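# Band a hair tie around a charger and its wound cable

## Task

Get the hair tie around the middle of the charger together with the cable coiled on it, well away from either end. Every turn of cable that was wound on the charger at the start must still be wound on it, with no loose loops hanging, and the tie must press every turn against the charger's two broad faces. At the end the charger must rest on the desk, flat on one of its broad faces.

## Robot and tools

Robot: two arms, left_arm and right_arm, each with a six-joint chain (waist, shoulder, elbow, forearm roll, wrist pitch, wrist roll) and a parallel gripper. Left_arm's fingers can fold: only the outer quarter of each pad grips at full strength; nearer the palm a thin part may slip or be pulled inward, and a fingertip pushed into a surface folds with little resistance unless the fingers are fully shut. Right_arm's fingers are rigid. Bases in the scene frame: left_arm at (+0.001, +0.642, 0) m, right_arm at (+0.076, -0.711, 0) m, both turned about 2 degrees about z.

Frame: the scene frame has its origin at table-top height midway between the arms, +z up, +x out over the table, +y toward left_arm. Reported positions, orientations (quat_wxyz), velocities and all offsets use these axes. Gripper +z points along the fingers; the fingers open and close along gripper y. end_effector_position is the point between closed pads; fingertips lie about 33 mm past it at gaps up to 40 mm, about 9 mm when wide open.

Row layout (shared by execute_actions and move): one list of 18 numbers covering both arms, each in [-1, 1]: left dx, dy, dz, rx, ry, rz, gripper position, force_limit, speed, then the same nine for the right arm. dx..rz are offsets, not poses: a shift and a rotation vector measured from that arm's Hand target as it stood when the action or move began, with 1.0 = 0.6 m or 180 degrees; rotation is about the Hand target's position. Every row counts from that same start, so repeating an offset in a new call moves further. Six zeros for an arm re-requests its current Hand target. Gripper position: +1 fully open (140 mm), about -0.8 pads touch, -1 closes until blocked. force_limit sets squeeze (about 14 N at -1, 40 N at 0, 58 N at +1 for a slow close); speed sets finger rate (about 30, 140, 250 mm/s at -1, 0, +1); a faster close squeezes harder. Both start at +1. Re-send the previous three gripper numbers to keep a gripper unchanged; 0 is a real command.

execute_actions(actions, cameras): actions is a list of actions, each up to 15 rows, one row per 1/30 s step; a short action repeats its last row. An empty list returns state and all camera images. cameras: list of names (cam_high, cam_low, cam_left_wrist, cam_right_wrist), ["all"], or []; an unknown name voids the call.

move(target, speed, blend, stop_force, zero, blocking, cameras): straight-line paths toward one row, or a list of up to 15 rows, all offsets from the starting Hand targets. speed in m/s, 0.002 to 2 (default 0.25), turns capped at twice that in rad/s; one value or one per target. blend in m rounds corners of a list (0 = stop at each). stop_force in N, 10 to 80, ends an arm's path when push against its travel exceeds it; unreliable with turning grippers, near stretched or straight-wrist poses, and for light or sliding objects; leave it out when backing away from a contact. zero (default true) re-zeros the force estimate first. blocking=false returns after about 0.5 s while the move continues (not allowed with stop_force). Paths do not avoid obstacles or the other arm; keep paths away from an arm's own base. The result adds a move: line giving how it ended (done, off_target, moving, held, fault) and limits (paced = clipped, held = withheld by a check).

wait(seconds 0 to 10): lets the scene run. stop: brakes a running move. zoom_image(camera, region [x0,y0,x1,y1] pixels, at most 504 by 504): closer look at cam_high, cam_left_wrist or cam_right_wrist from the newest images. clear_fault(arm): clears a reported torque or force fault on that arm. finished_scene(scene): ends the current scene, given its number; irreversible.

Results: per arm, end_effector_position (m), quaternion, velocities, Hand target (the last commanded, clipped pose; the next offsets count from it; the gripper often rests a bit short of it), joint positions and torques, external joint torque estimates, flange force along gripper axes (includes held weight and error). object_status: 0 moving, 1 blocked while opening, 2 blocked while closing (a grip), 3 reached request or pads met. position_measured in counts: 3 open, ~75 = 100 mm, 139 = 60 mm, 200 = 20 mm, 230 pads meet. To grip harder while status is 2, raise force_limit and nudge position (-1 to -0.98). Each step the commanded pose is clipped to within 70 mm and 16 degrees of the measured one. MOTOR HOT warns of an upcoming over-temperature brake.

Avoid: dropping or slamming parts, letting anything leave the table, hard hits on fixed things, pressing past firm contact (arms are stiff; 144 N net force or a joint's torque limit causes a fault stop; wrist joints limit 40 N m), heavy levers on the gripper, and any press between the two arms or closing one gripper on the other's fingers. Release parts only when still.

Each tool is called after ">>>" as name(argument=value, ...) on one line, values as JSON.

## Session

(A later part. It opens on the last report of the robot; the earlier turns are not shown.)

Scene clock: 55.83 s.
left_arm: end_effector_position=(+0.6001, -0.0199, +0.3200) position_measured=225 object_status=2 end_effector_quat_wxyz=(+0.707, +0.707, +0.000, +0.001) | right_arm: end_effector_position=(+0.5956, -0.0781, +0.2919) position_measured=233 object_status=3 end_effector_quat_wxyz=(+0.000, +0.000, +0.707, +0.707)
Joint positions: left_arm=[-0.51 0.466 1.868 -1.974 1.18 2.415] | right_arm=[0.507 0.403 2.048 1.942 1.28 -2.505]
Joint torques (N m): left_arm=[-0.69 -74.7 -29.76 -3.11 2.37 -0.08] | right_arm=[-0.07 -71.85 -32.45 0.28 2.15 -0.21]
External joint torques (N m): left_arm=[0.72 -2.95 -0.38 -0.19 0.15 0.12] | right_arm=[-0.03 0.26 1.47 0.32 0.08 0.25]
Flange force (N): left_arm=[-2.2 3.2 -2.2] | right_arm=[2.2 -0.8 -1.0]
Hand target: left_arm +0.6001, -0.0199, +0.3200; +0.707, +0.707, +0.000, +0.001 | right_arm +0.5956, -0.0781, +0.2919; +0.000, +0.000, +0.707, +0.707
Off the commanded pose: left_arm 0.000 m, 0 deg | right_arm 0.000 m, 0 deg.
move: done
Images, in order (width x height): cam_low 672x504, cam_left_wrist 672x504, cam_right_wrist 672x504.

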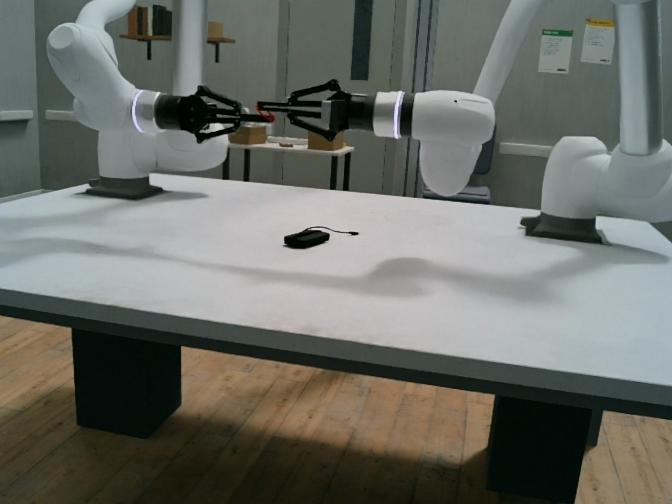

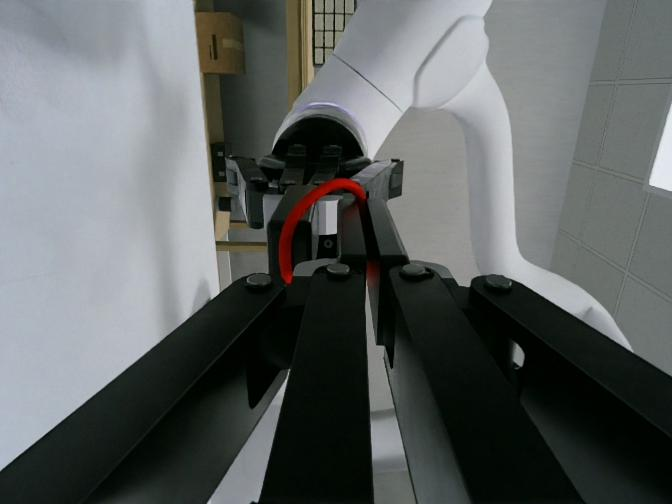

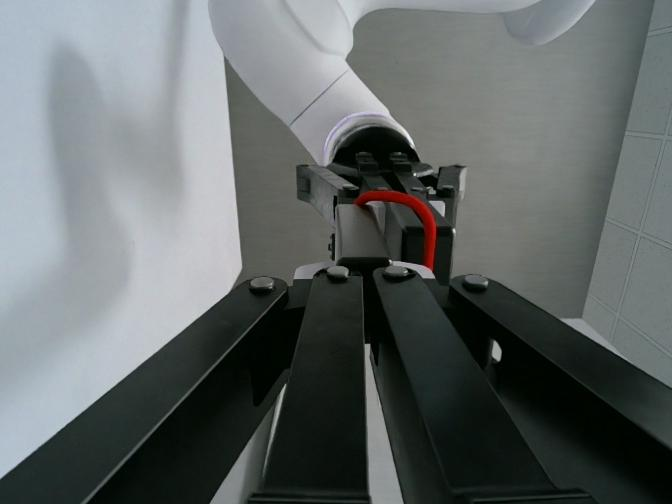

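>>> move(target=[[0,0,0,0,0,0,-1,-1,-1, 0,-0.075,0,0,0,0,-1,-1,0],[0,0,0,0,0,0,-1,-1,-1, 0,-0.075,0.0063,0,0,0,-1,-1,0]], speed=0.05, cameras=["cam_left_wrist","cam_low"])

>>> zoom_image(camera="cam_left_wrist", region=[220, 120, 440, 300])

>>> zoom_image(camera="cam_low", region=[180, 60, 300, 150])

Scene clock: 59.10 s.
left_arm: end_effector_position=(+0.6001, -0.0199, +0.3200) position_measured=225 object_status=2 end_effector_quat_wxyz=(+0.707, +0.707, +0.000, +0.001) | right_arm: end_effector_position=(+0.5956, -0.1231, +0.2957) position_measured=233 object_status=3 end_effector_quat_wxyz=(+0.000, +0.000, +0.707, +0.707)
Joint positions: left_arm=[-0.51 0.466 1.868 -1.974 1.18 2.415] | right_arm=[0.437 0.373 2.087 1.886 1.325 -2.499]
Joint torques (N m): left_arm=[-0.53 -74.79 -29.65 -3.11 2.32 -0.07] | right_arm=[-0.55 -68.72 -32.17 0.46 2.2 -0.27]
External joint torques (N m): left_arm=[0.41 -3.34 -0.74 -0.22 0.22 0.12] | right_arm=[0.58 0.55 1.63 0.31 0.01 0.32]
Flange force (N): left_arm=[-2.2 3.8 -1.8] | right_arm=[2.6 -1.1 0.2]
Hand target: left_arm +0.6001, -0.0199, +0.3200; +0.707, +0.707, +0.000, +0.001 | right_arm +0.5956, -0.1231, +0.2957; +0.000, +0.000, +0.707, +0.707
Off the commanded pose: left_arm 0.000 m, 0 deg | right_arm 0.000 m, 0 deg.
move: done
Images, in order (width x height): cam_low 672x504, cam_left_wrist 672x504.

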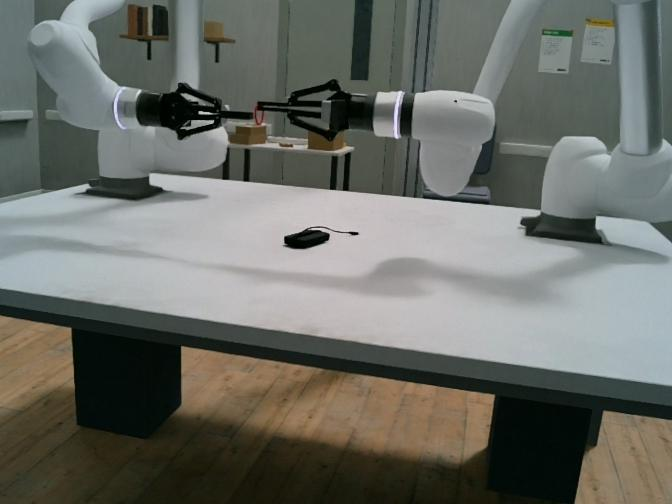

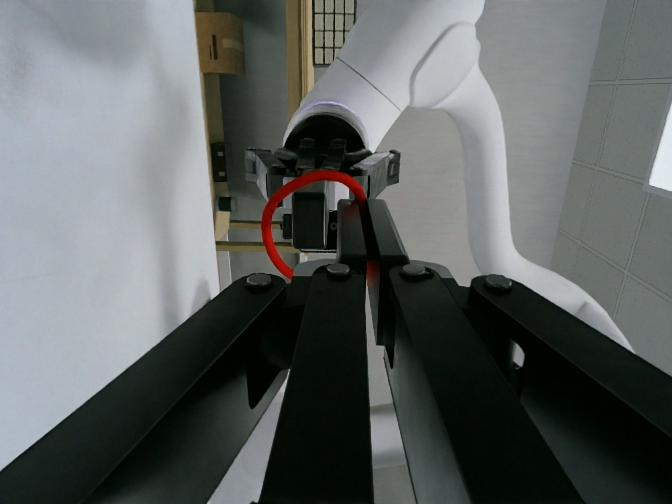

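Scaled by 2.291 from the camera's 672x504 image, which has a finer 960x720 frame.

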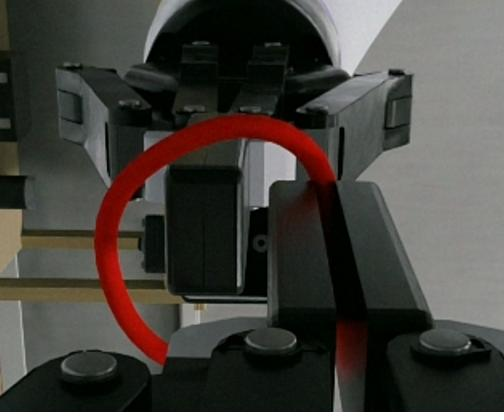

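Scaled by 4.200 from the camera's 672x504 image, which has a finer 960x720 frame.

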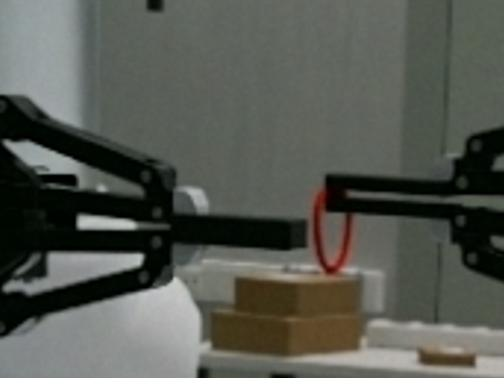

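>>> move(target=[[0,0,0,0,0,0,-1,-1,-1, -0.0042,0,0,0,0,0,-1,-1,0],[0,0,0,0,0,0,-1,-1,-1, -0.0042,0.075,0,0,0,0,-1,-1,0]], speed=0.03, stop_force=10, cameras=["cam_left_wrist","cam_low"])

>>> zoom_image(camera="cam_left_wrist", region=[220, 120, 440, 300])

>>> zoom_image(camera="cam_low", region=[180, 60, 300, 150])

Scene clock: 63.70 s.
left_arm: end_effector_position=(+0.6001, -0.0199, +0.3200) position_measured=225 object_status=2 end_effector_quat_wxyz=(+0.707, +0.707, +0.000, +0.001) | right_arm: end_effector_position=(+0.5931, -0.0781, +0.2957) position_measured=233 object_status=3 end_effector_quat_wxyz=(+0.000, +0.000, +0.707, +0.707)
Joint positions: left_arm=[-0.51 0.466 1.868 -1.974 1.18 2.415] | right_arm=[0.509 0.396 2.05 1.942 1.277 -2.501]
Joint torques (N m): left_arm=[-0.58 -75.19 -29.91 -3.2 2.45 -0.05] | right_arm=[0.17 -71.34 -32.66 0.1 2.06 -0.22]
External joint torques (N m): left_arm=[0.48 -2.76 -0.31 -0.12 0.09 0.1] | right_arm=[-0.27 0.49 1.56 0.51 0.16 0.26]
Flange force (N): left_arm=[-2.2 3.1 -1.9] | right_arm=[2.1 -1.3 -1.2]
Hand target: left_arm +0.6001, -0.0199, +0.3200; +0.707, +0.707, +0.000, +0.001 | right_arm +0.5931, -0.0781, +0.2957; +0.000, +0.000, +0.707, +0.707
Off the commanded pose: left_arm 0.000 m, 0 deg | right_arm 0.000 m, 0 deg.
move: done
Images, in order (width x height): cam_low 672x504, cam_left_wrist 672x504.

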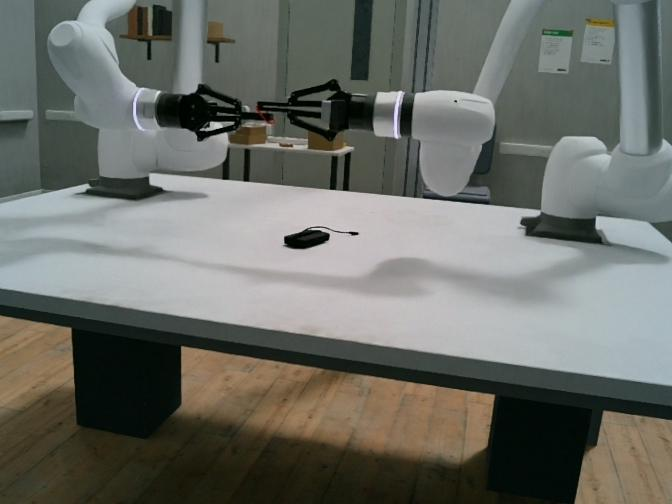

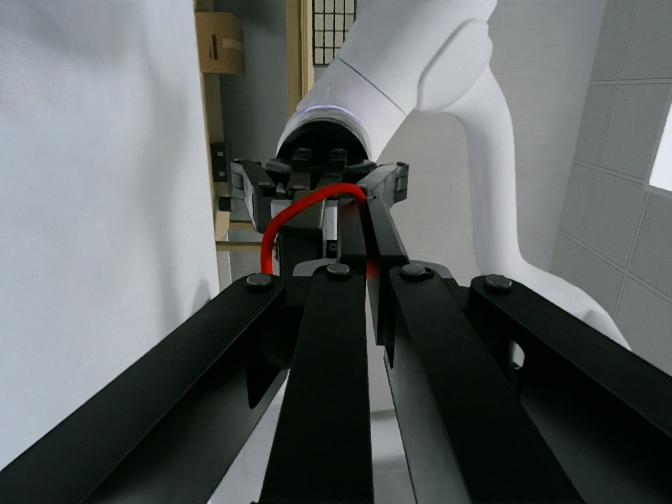

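Scaled by 2.291 from the camera's 672x504 image, which has a finer 960x720 frame.

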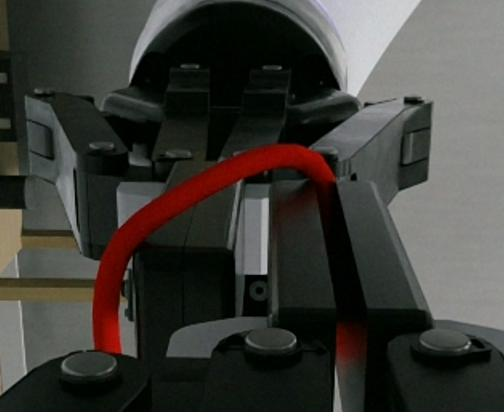

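Scaled by 4.200 from the camera's 672x504 image, which has a finer 960x720 frame.

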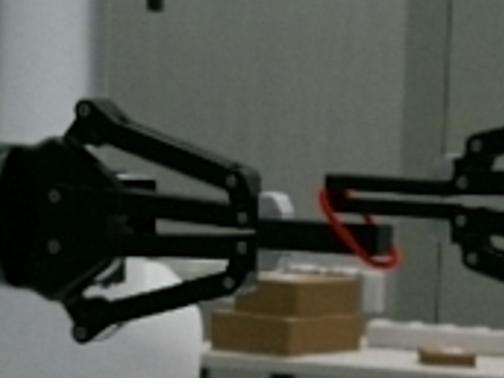

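>>> wait(seconds=0.1, cameras=["cam_right_wrist","cam_low"])

>>> zoom_image(camera="cam_right_wrist", region=[280, 130, 480, 290])

>>> zoom_image(camera="cam_low", region=[240, 90, 300, 135])

Scene clock: 65.63 s.
left_arm: end_effector_position=(+0.6001, -0.0199, +0.3200) position_measured=225 object_status=2 end_effector_quat_wxyz=(+0.707, +0.707, +0.000, +0.001) | right_arm: end_effector_position=(+0.5931, -0.0781, +0.2957) position_measured=233 object_status=3 end_effector_quat_wxyz=(+0.000, +0.000, +0.707, +0.707)
Joint positions: left_arm=[-0.51 0.466 1.868 -1.974 1.18 2.415] | right_arm=[0.509 0.396 2.05 1.942 1.277 -2.501]
Joint torques (N m): left_arm=[-0.59 -75.31 -30.14 -3.24 2.42 -0.08] | right_arm=[0.42 -70.96 -32.74 0.13 2.02 -0.25]
External joint torques (N m): left_arm=[0.57 -2.73 -0.11 -0.08 0.11 0.13] | right_arm=[-0.57 0.04 1.61 0.48 0.2 0.3]
Flange force (N): left_arm=[-2.4 2.9 -2.3] | right_arm=[2.3 -0.7 -2.0]
Hand target: left_arm +0.6001, -0.0199, +0.3200; +0.707, +0.707, +0.000, +0.001 | right_arm +0.5931, -0.0781, +0.2957; +0.000, +0.000, +0.707, +0.707
Tool commands: left_gripper/position=-1.0 left_gripper/force_limit=-1.0 left_gripper/speed=-1.0 right_gripper/position=-1.0 right_gripper/force_limit=-1.0 right_gripper/speed=+0.0
Off the commanded pose: left_arm 0.000 m, 0 deg | right_arm 0.000 m, 0 deg.
wait: 0.10 s; at rest from the start
Images, in order (width x height): cam_low 672x504, cam_right_wrist 672x504.

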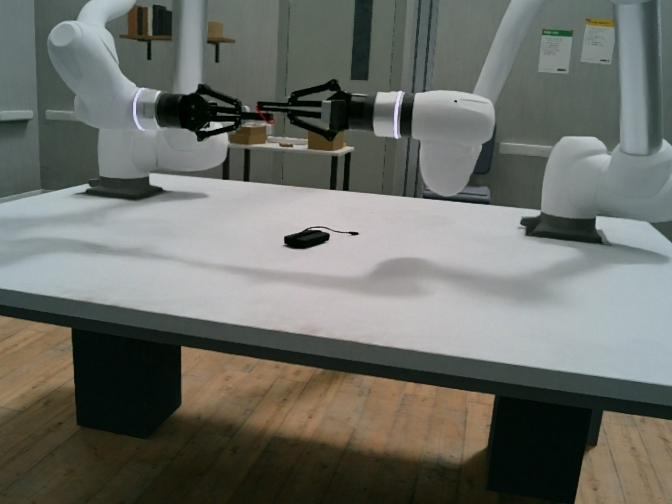

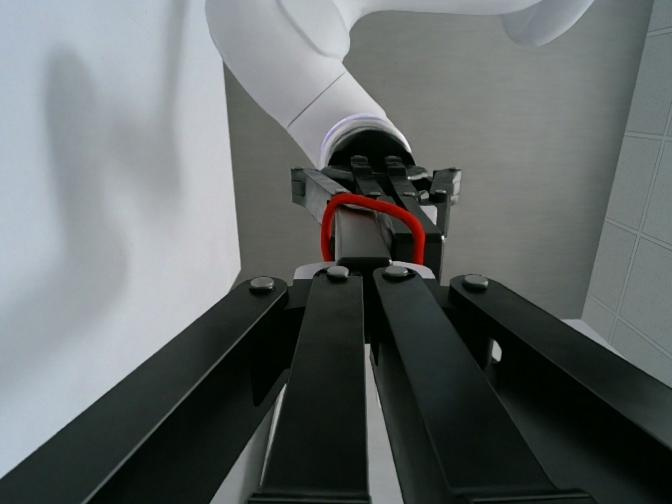

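Scaled by 2.520 from the camera's 672x504 image, which has a finer 960x720 frame.

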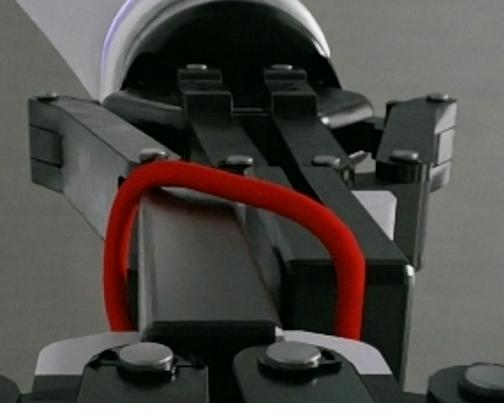

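Scaled by 8.400 from the camera's 672x504 image, which has a finer 960x720 frame.

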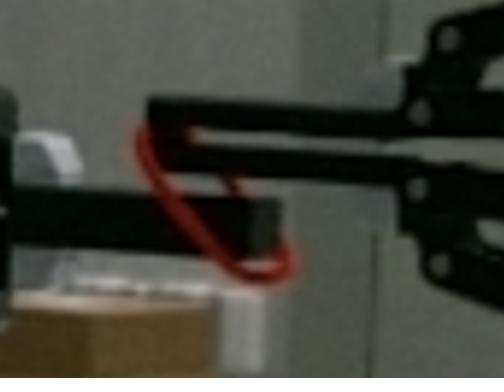

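>>> move(target=[[0,0,0,0,0,0,-1,-1,-1, 0.0025,-0.085,0,0,0,0,-1,-1,0],[0,0,0,0,0,0,-1,-1,-1, 0.0025,-0.085,0.0048,0,0,0,-1,-1,0],[0,0,0,0,0,0,-1,-1,-1, 0.0025,-0.0,0.0048,0,0,0,-1,-1,0]], speed=[0.06,0.05,0.04], cameras=["cam_left_wrist","cam_low","cam_right_wrist"])

>>> zoom_image(camera="cam_right_wrist", region=[280, 130, 480, 290])

>>> zoom_image(camera="cam_low", region=[240, 90, 300, 135])

>>> zoom_image(camera="cam_left_wrist", region=[220, 120, 440, 300])

Scene clock: 71.47 s.
left_arm: end_effector_position=(+0.6001, -0.0199, +0.3200) position_measured=225 object_status=2 end_effector_quat_wxyz=(+0.707, +0.707, +0.000, +0.001) | right_arm: end_effector_position=(+0.5946, -0.0781, +0.2986) position_measured=233 object_status=3 end_effector_quat_wxyz=(+0.000, +0.000, +0.707, +0.707)
Joint positions: left_arm=[-0.51 0.466 1.868 -1.974 1.18 2.415] | right_arm=[0.508 0.393 2.046 1.939 1.275 -2.494]
Joint torques (N m): left_arm=[-0.59 -74.72 -29.63 -3.04 2.33 -0.03] | right_arm=[0.01 -71.33 -33.01 0.32 2.12 -0.33]
External joint torques (N m): left_arm=[0.67 -3.28 -0.78 -0.3 0.2 0.08] | right_arm=[-0.13 0.44 1.68 0.3 0.09 0.37]
Flange force (N): left_arm=[-1.9 3.8 -1.9] | right_arm=[2.2 -1.0 -1.3]
Hand target: left_arm +0.6001, -0.0199, +0.3200; +0.707, +0.707, +0.000, +0.001 | right_arm +0.5946, -0.0781, +0.2986; +0.000, +0.000, +0.707, +0.707
Off the commanded pose: left_arm 0.000 m, 0 deg | right_arm 0.000 m, 0 deg.
move: done
Images, in order (width x height): cam_low 672x504, cam_left_wrist 672x504, cam_right_wrist 672x504.

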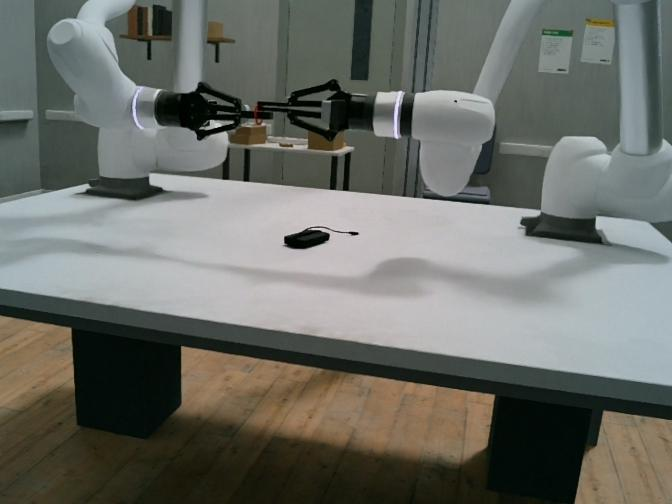

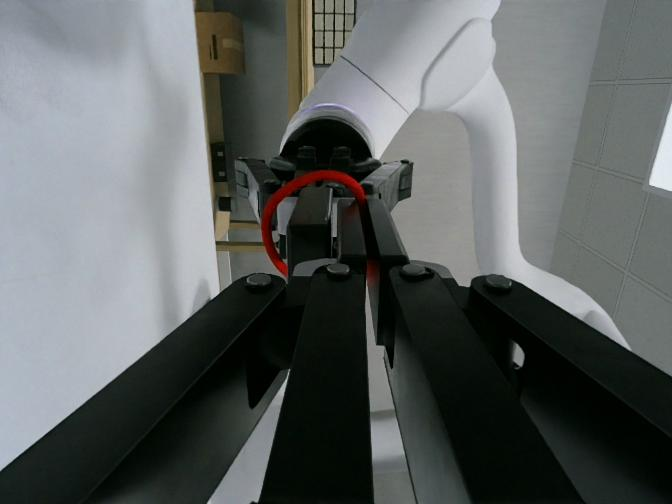

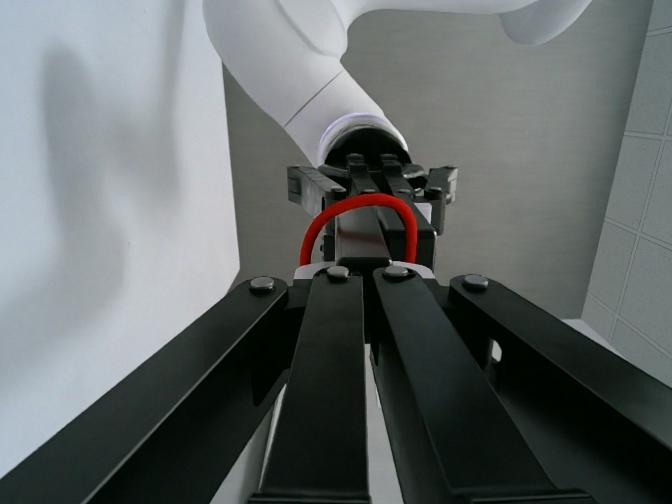

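Scaled by 2.520 from the camera's 672x504 image, which has a finer 960x720 frame.

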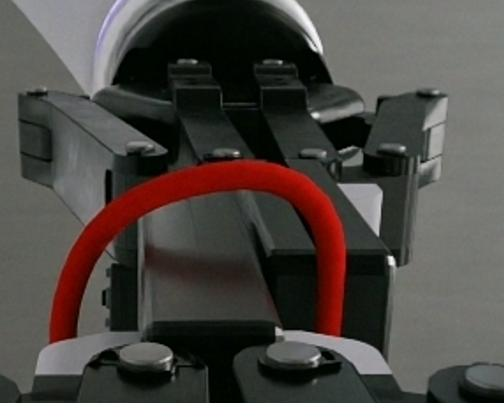

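Scaled by 8.400 from the camera's 672x504 image, which has a finer 960x720 frame.

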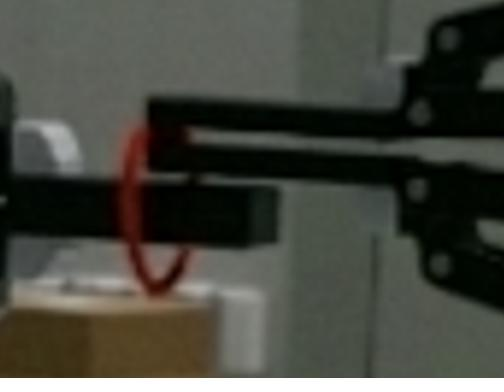

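Scaled by 2.291 from the camera's 672x504 image, which has a finer 960x720 frame.

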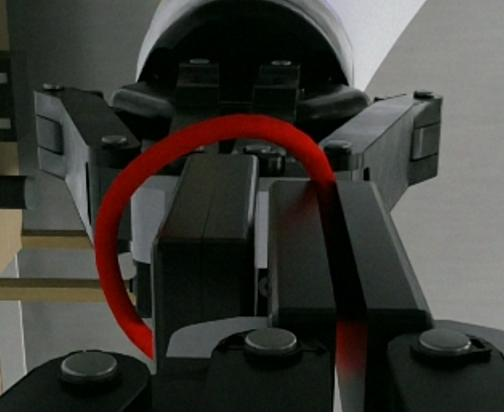

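>>> move(target=[[0,0,0,0,0,0,-1,-1,-1, 0,0,-0.005,0,0,0,-1,-1,0],[0,0,0,0,0,0,-0.72,-1,-1, 0,0,-0.005,0,0,0,-1,-1,0],[0,0.13,0,0,0,0,-0.72,-1,-1, 0,0,-0.005,0,0,0,-1,-1,0]], speed=[0.03,0.03,0.06], cameras=["cam_left_wrist","cam_low","cam_right_wrist"])

>>> zoom_image(camera="cam_right_wrist", region=[280, 130, 480, 290])

>>> zoom_image(camera="cam_low", region=[220, 90, 300, 150])

Scene clock: 76.70 s.
left_arm: end_effector_position=(+0.6001, +0.0581, +0.3200) position_measured=219 object_status=3 end_effector_quat_wxyz=(+0.707, +0.707, +0.000, +0.001) | right_arm: end_effector_position=(+0.5946, -0.0781, +0.2956) position_measured=233 object_status=3 end_effector_quat_wxyz=(+0.000, +0.000, +0.707, +0.707)
Joint positions: left_arm=[-0.408 0.424 1.937 -1.901 1.259 2.415] | right_arm=[0.508 0.397 2.048 1.941 1.277 -2.5]
Joint torques (N m): left_arm=[-0.33 -69.32 -28.48 -2.86 2.33 -0.06] | right_arm=[0 -71.46 -32.84 0.19 2.15 -0.22]
External joint torques (N m): left_arm=[0.46 -3.31 -0.47 -0.28 0.19 0.11] | right_arm=[-0.46 0.51 1.7 0.46 0.05 0.27]
Flange force (N): left_arm=[-2.8 3.9 -1.8] | right_arm=[2.1 -1.3 -1.6]
Hand target: left_arm +0.6001, +0.0581, +0.3200; +0.707, +0.707, +0.000, +0.001 | right_arm +0.5946, -0.0781, +0.2956; +0.000, +0.000, +0.707, +0.707
Off the commanded pose: left_arm 0.000 m, 0 deg | right_arm 0.000 m, 0 deg.
move: done
Images, in order (width x height): cam_low 672x504, cam_left_wrist 672x504, cam_right_wrist 672x504.

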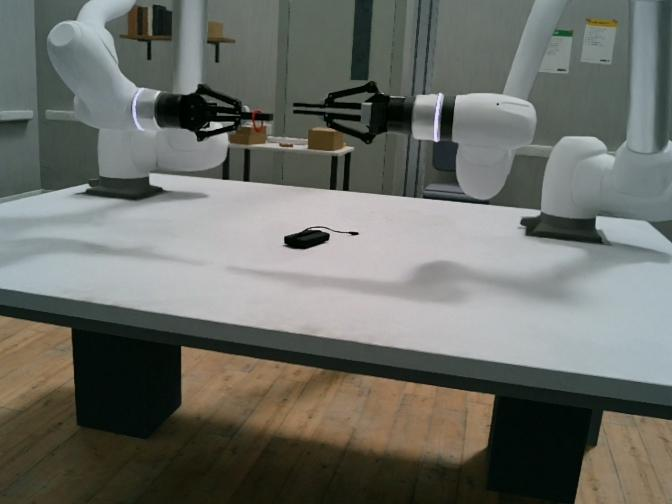

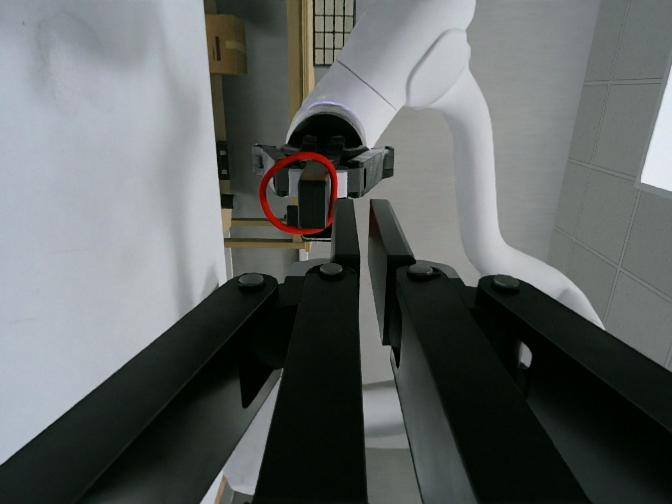

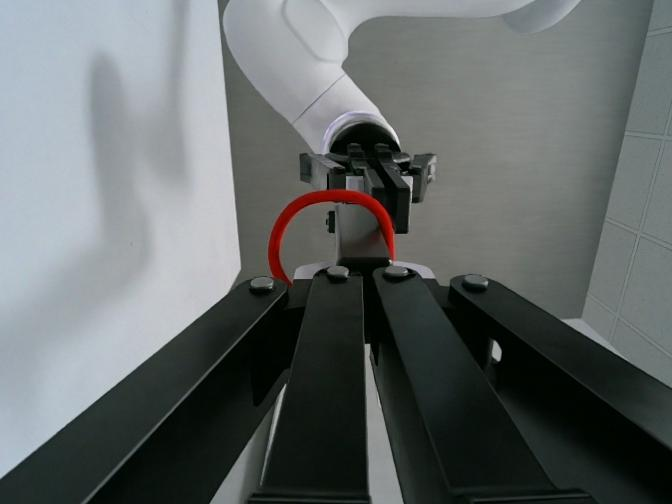

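Scaled by 2.520 from the camera's 672x504 image, which has a finer 960x720 frame.

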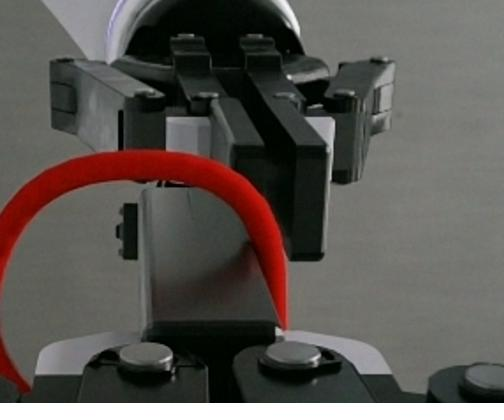

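Scaled by 6.300 from the camera's 672x504 image, which has a finer 960x720 frame.

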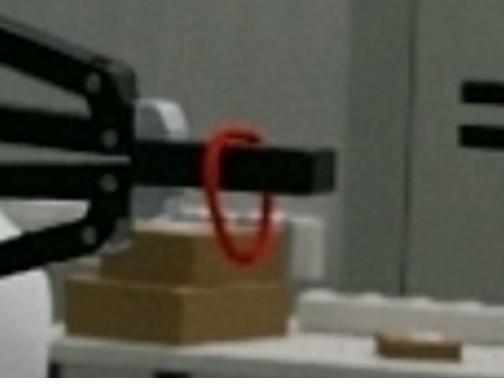

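>>> move(target=[[0,0,0,0,0,0,-0.72,-1,-1, 0,0,0,0,0,0,-0.5,1,-1],[0,0.05,0,0,0,0,-0.72,-1,-1, 0.05,-0.3,0.02,0,0.25,0,-0.5,1,-1],[0,0.05,0.05,0,0,0,-0.72,-1,-1, 0.1,-0.45,0.02,0,0.5,0,-0.5,1,-1],[-0.267,-0.097,0.02,0.0678,0.6736,0.6736,-0.72,-1,-1, 0.1,-0.45,0.02,0,0.5,0,-0.5,1,-1]], cameras=["cam_left_wrist","cam_right_wrist","cam_high"], speed=[0.05,0.25,0.25,0.35], blend=[0,0.02,0.02,0])

>>> zoom_image(camera="cam_right_wrist", region=[240, 120, 440, 330])

Scene clock: 88.77 s.
left_arm: end_effector_position=(+0.4398, -0.0001, +0.3320) position_measured=219 object_status=3 end_effector_quat_wxyz=(-0.001, +0.101, +0.995, +0.000) | right_arm: end_effector_position=(+0.6546, -0.3481, +0.3076) position_measured=192 object_status=3 end_effector_quat_wxyz=(+0.500, -0.500, -0.500, -0.500)
Joint positions: left_arm=[-0.972 0.366 1.325 -3.143 -1.451 0.758] | right_arm=[0.033 0.357 2.081 1.566 1.575 -0.866]
Joint torques (N m): left_arm=[-0.22 -77.53 -41.61 -4.18 -0.12 -0.08] | right_arm=[0.25 -66.55 -32.1 1.45 2.11 -0.3]
External joint torques (N m): left_arm=[0.25 -3.65 -1.39 -0.26 0.09 0.08] | right_arm=[-0.36 0.19 1.72 0.36 0 0.29]
Flange force (N): left_arm=[1.8 2.3 -2.7] | right_arm=[-0.6 -2.8 -0.3]
Hand target: left_arm +0.4399, -0.0001, +0.3320; -0.001, +0.101, +0.995, +0.000 | right_arm +0.6546, -0.3481, +0.3076; +0.500, -0.500, -0.500, -0.500
Off the commanded pose: left_arm 0.000 m, 0 deg | right_arm 0.000 m, 0 deg.
move: done; limits=paced
Images, in order (width x height): cam_high 672x504, cam_left_wrist 672x504, cam_right_wrist 672x504.

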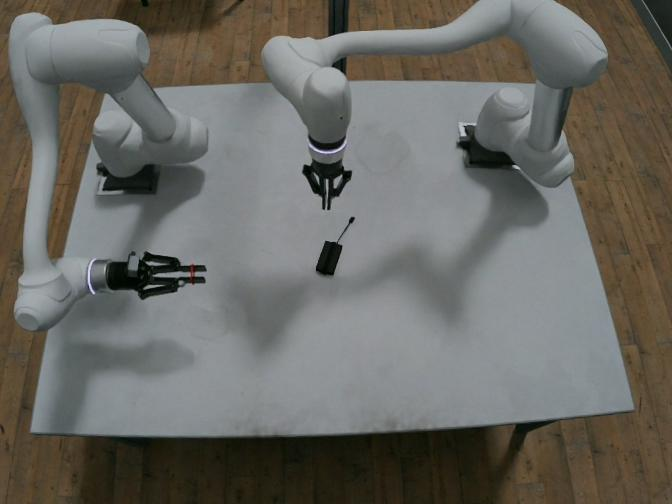

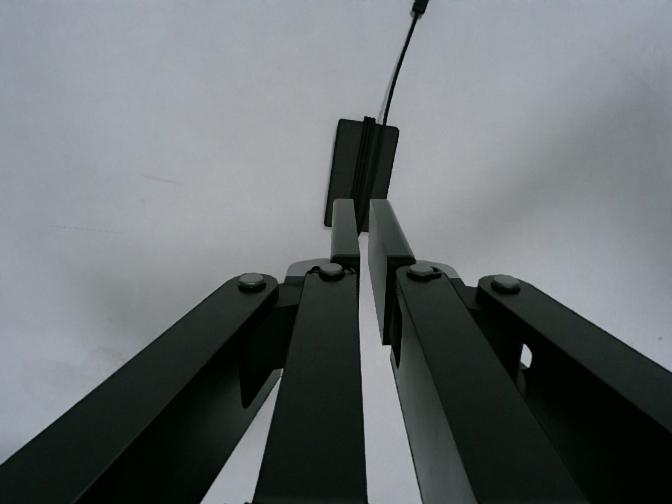

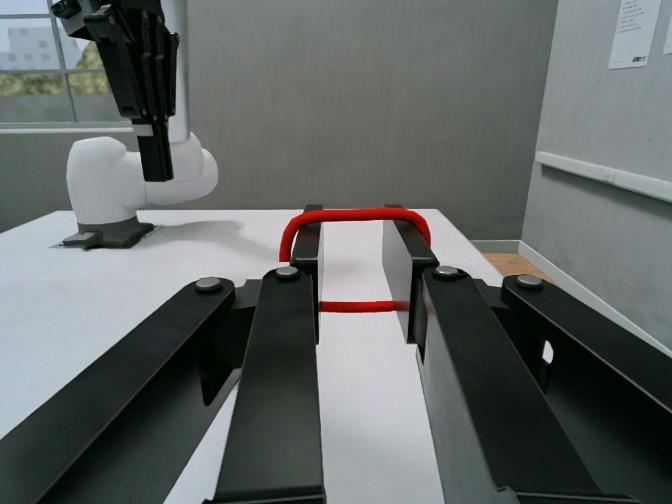

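Scaled by 2.400 from the camera's 672x504 image, which has a finer 960x720 frame.

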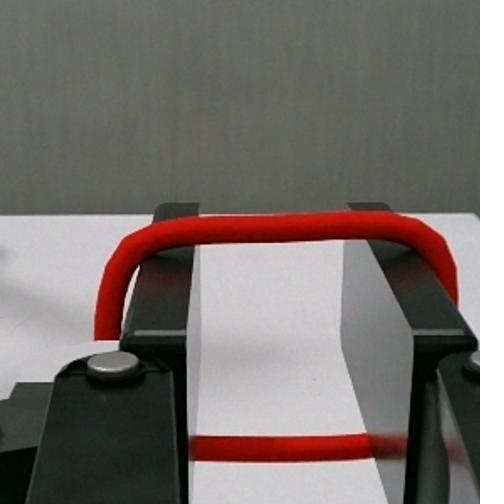

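>>> move(target=[-0.025,0.0378,-0.25,0,0,-0.0417,0.5,-1,0, 0,0,0,0,0,0,-0.5,1,-1], speed=0.15, cameras=["cam_left_wrist","cam_low"])

>>> zoom_image(camera="cam_left_wrist", region=[200, 100, 480, 380])

>>> zoom_image(camera="cam_low", region=[230, 120, 370, 260])

Scene clock: 92.57 s.
left_arm: end_effector_position=(+0.4249, +0.0226, +0.1820) position_measured=66 object_status=3 end_effector_quat_wxyz=(-0.001, +0.166, +0.986, +0.000) | right_arm: end_effector_position=(+0.6546, -0.3481, +0.3076) position_measured=192 object_status=3 end_effector_quat_wxyz=(+0.500, -0.500, -0.500, -0.500)
Joint positions: left_arm=[-0.973 0.385 1.576 -3.143 -1.181 0.888] | right_arm=[0.033 0.357 2.081 1.566 1.575 -0.866]
Joint torques (N m): left_arm=[-0.05 -76.63 -38.76 -3.83 -0.09 -0.16] | right_arm=[-0.67 -66.95 -32.29 1.47 2.11 -0.32]
External joint torques (N m): left_arm=[0.08 -3.47 -1.16 -0.28 0.04 0.16] | right_arm=[0.8 0.51 1.93 0.33 0 0.32]
Flange force (N): left_arm=[2.0 1.8 -3.3] | right_arm=[-1.1 -2.8 1.7]
Hand target: left_arm +0.4249, +0.0226, +0.1820; -0.001, +0.166, +0.986, +0.000 | right_arm +0.6546, -0.3481, +0.3076; +0.500, -0.500, -0.500, -0.500
Off the commanded pose: left_arm 0.000 m, 0 deg | right_arm 0.000 m, 0 deg.
move: done
Images, in order (width x height): cam_low 672x504, cam_left_wrist 672x504.

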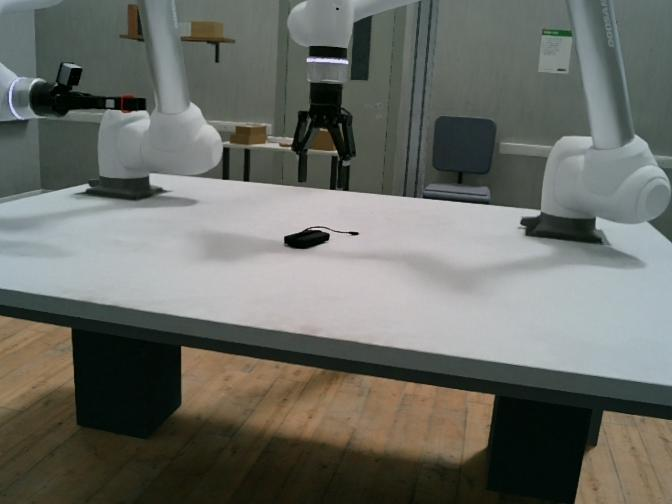

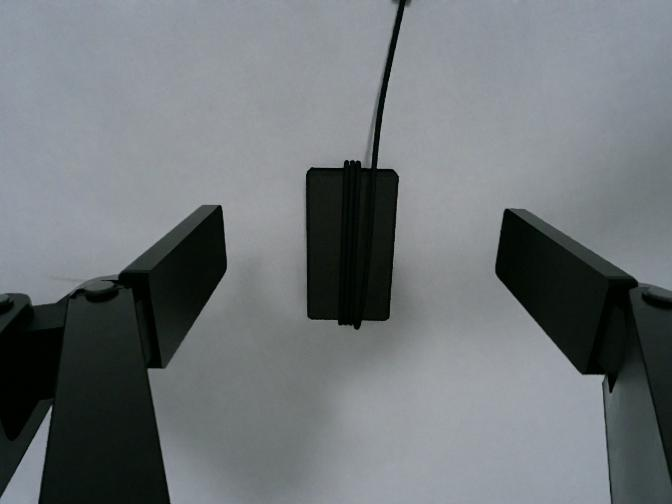

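Scaled by 1.800 from the camera's 672x504 image, which has a finer 960x720 frame.

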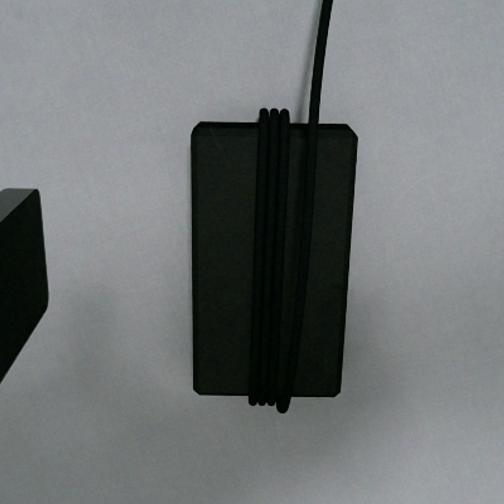

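Scaled by 3.600 from the camera's 672x504 image, which has a finer 960x720 frame.

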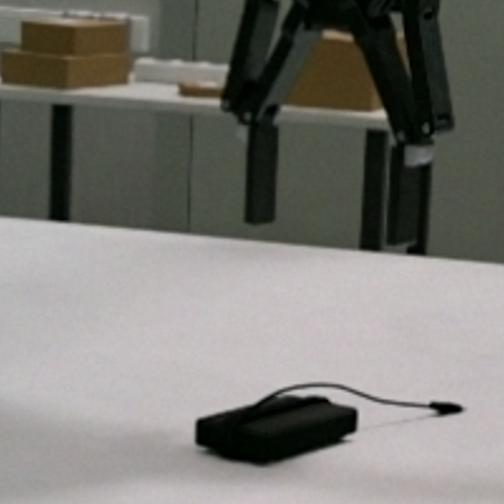

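>>> move(target=[0.054,0.158,-0.13,0,0,0,-1,-1,0, 0,0,0,0,0,0,-0.5,1,-1], speed=0.2, cameras=["cam_low"])

>>> zoom_image(camera="cam_low", region=[280, 120, 420, 260])

>>> move(target=[0,0,-0.13,0,0,0,-1,-1,0, 0,0,0,0,0,0,-0.5,1,-1], speed=0.015, stop_force=10)

Scene clock: 95.97 s.
left_arm: end_effector_position=(+0.4573, +0.1174, +0.1041) position_measured=233 object_status=3 end_effector_quat_wxyz=(-0.001, +0.166, +0.986, +0.000) | right_arm: end_effector_position=(+0.6546, -0.3481, +0.3076) position_measured=192 object_status=3 end_effector_quat_wxyz=(+0.500, -0.500, -0.500, -0.500)
Joint positions: left_arm=[-0.861 0.363 1.765 -3.143 -1.014 1.001] | right_arm=[0.033 0.357 2.081 1.566 1.575 -0.866]
Joint torques (N m): left_arm=[-0.37 -70.99 -35.66 -3.27 -0.13 -0.07] | right_arm=[0.22 -66.53 -32.18 1.47 2.07 -0.26]
External joint torques (N m): left_arm=[0.36 -2.87 -0.75 -0.48 0.08 0.07] | right_arm=[-0.16 0.1 1.84 0.33 0.04 0.26]
Flange force (N): left_arm=[1.9 1.8 -3.0] | right_arm=[-0.6 -3.2 -0.1]
Hand target: left_arm +0.4573, +0.1174, +0.1040; -0.001, +0.166, +0.986, +0.000 | right_arm +0.6546, -0.3481, +0.3076; +0.500, -0.500, -0.500, -0.500
Off the commanded pose: left_arm 0.000 m, 0 deg | right_arm 0.000 m, 0 deg.
move: done
Images, in order (width x height): cam_low 672x504.

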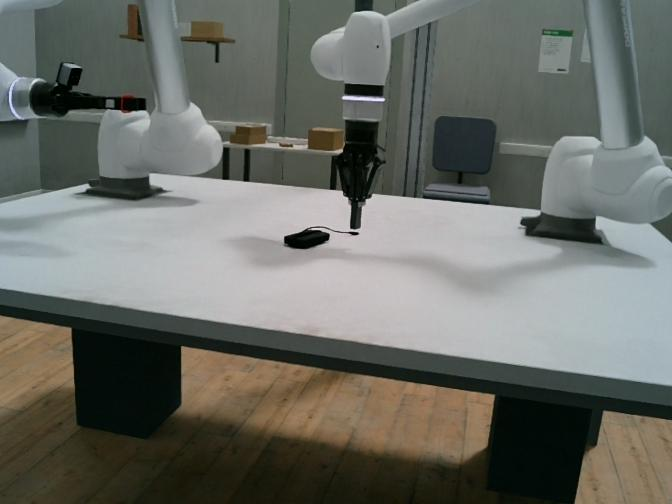

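Scaled by 3.600 from the camera's 672x504 image, which has a finer 960x720 frame.

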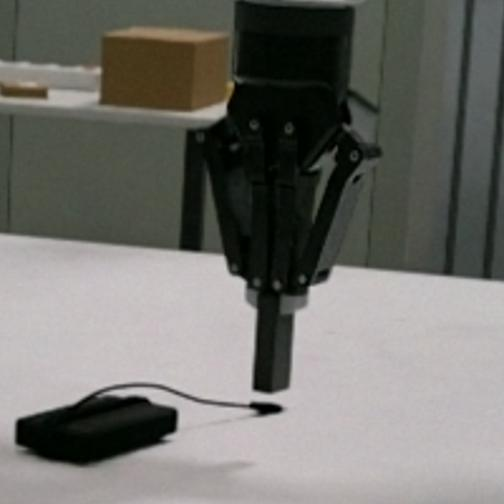

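Scene clock: 99.63 s.
left_arm: end_effector_position=(+0.4573, +0.1173, +0.0577) position_measured=233 object_status=3 end_effector_quat_wxyz=(-0.001, +0.165, +0.986, +0.000) | right_arm: end_effector_position=(+0.6546, -0.3481, +0.3076) position_measured=192 object_status=3 end_effector_quat_wxyz=(+0.500, -0.500, -0.500, -0.500)
Joint positions: left_arm=[-0.861 0.406 1.801 -3.143 -0.935 1.001] | right_arm=[0.033 0.357 2.081 1.566 1.575 -0.866]
Joint torques (N m): left_arm=[-0.52 -50.34 -24.74 -3.24 2.67 -0.06] | right_arm=[0.13 -67.24 -32.05 1.49 2.03 -0.26]
External joint torques (N m): left_arm=[0.54 -26.31 -9.9 -0.33 -2.73 0.06] | right_arm=[-0.2 0.85 1.69 0.32 0.07 0.26]
Flange force (N): left_arm=[10.6 7.0 -37.5] | right_arm=[-1.6 -2.0 -0.1]
Hand target: left_arm +0.4573, +0.1173, +0.0577; -0.001, +0.165, +0.986, +0.000 (not the last commanded pose) | right_arm +0.6546, -0.3481, +0.3076; +0.500, -0.500, -0.500, -0.500
Off the commanded pose: left_arm 0.032 m, 0 deg | right_arm 0.000 m, 0 deg.
move: contact (left_arm)

>>> move(target=[[0,0,0.1,0,0,0,-1,-1,0, 0,0,0,0,0,0,-0.5,1,-1],[-0.0548,-0.1602,0.12,0,0,0,0.45,-1,0, 0,0,0,0,0,0,-0.5,1,-1],[-0.0548,-0.1602,0.0047,0,0,0,0.45,-1,0, 0,0,0,0,0,0,-0.5,1,-1],[-0.0548,-0.1602,0.0047,0,0,0,-1,0,-1, 0,0,0,0,0,0,-0.5,1,-1]], speed=[0.08,0.15,0.05,0.05], cameras=["cam_left_wrist","cam_low"])

>>> zoom_image(camera="cam_low", region=[240, 150, 380, 260])

>>> zoom_image(camera="cam_left_wrist", region=[200, 100, 480, 380])

Scene clock: 108.07 s.
left_arm: end_effector_position=(+0.4244, +0.0212, +0.0605) position_measured=143 object_status=0 end_effector_quat_wxyz=(-0.001, +0.165, +0.986, +0.000) | right_arm: end_effector_position=(+0.6546, -0.3481, +0.3076) position_measured=192 object_status=3 end_effector_quat_wxyz=(+0.500, -0.500, -0.500, -0.500)
Joint positions: left_arm=[-0.975 0.478 1.68 -3.143 -0.983 0.887] | right_arm=[0.033 0.357 2.081 1.566 1.575 -0.866]
Joint torques (N m): left_arm=[-0.6 -79.2 -34.23 -3.59 0.23 -0.05] | right_arm=[0.21 -67.14 -32.31 1.48 2.06 -0.25]
External joint torques (N m): left_arm=[0.63 -5.63 -1.74 -0.11 -0.27 0.05] | right_arm=[0.02 0.72 1.97 0.3 0.06 0.25]
Flange force (N): left_arm=[2.3 2.8 -6.7] | right_arm=[-1.5 -2.7 0.2]
Hand target: left_arm +0.4244, +0.0212, +0.0605; -0.001, +0.165, +0.986, +0.000 | right_arm +0.6546, -0.3481, +0.3076; +0.500, -0.500, -0.500, -0.500
Off the commanded pose: left_arm 0.000 m, 0 deg | right_arm 0.000 m, 0 deg.
move: done
Images, in order (width x height): cam_low 672x504, cam_left_wrist 672x504.

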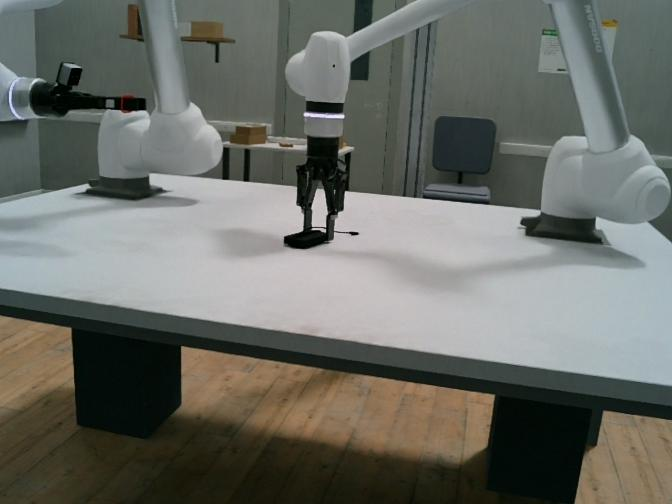

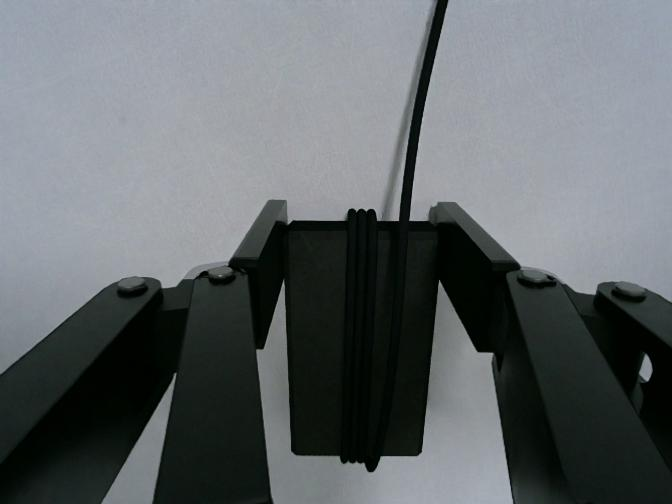

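Scaled by 3.600 from the camera's 672x504 image, which has a finer 960x720 frame.

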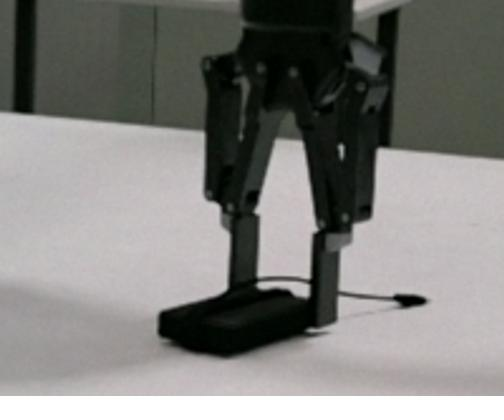

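Scaled by 1.800 from the camera's 672x504 image, which has a finer 960x720 frame.

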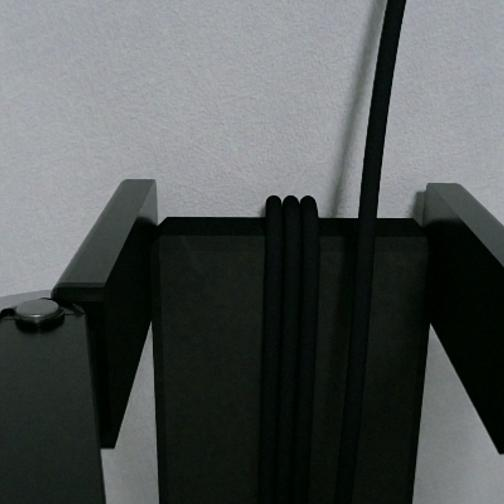

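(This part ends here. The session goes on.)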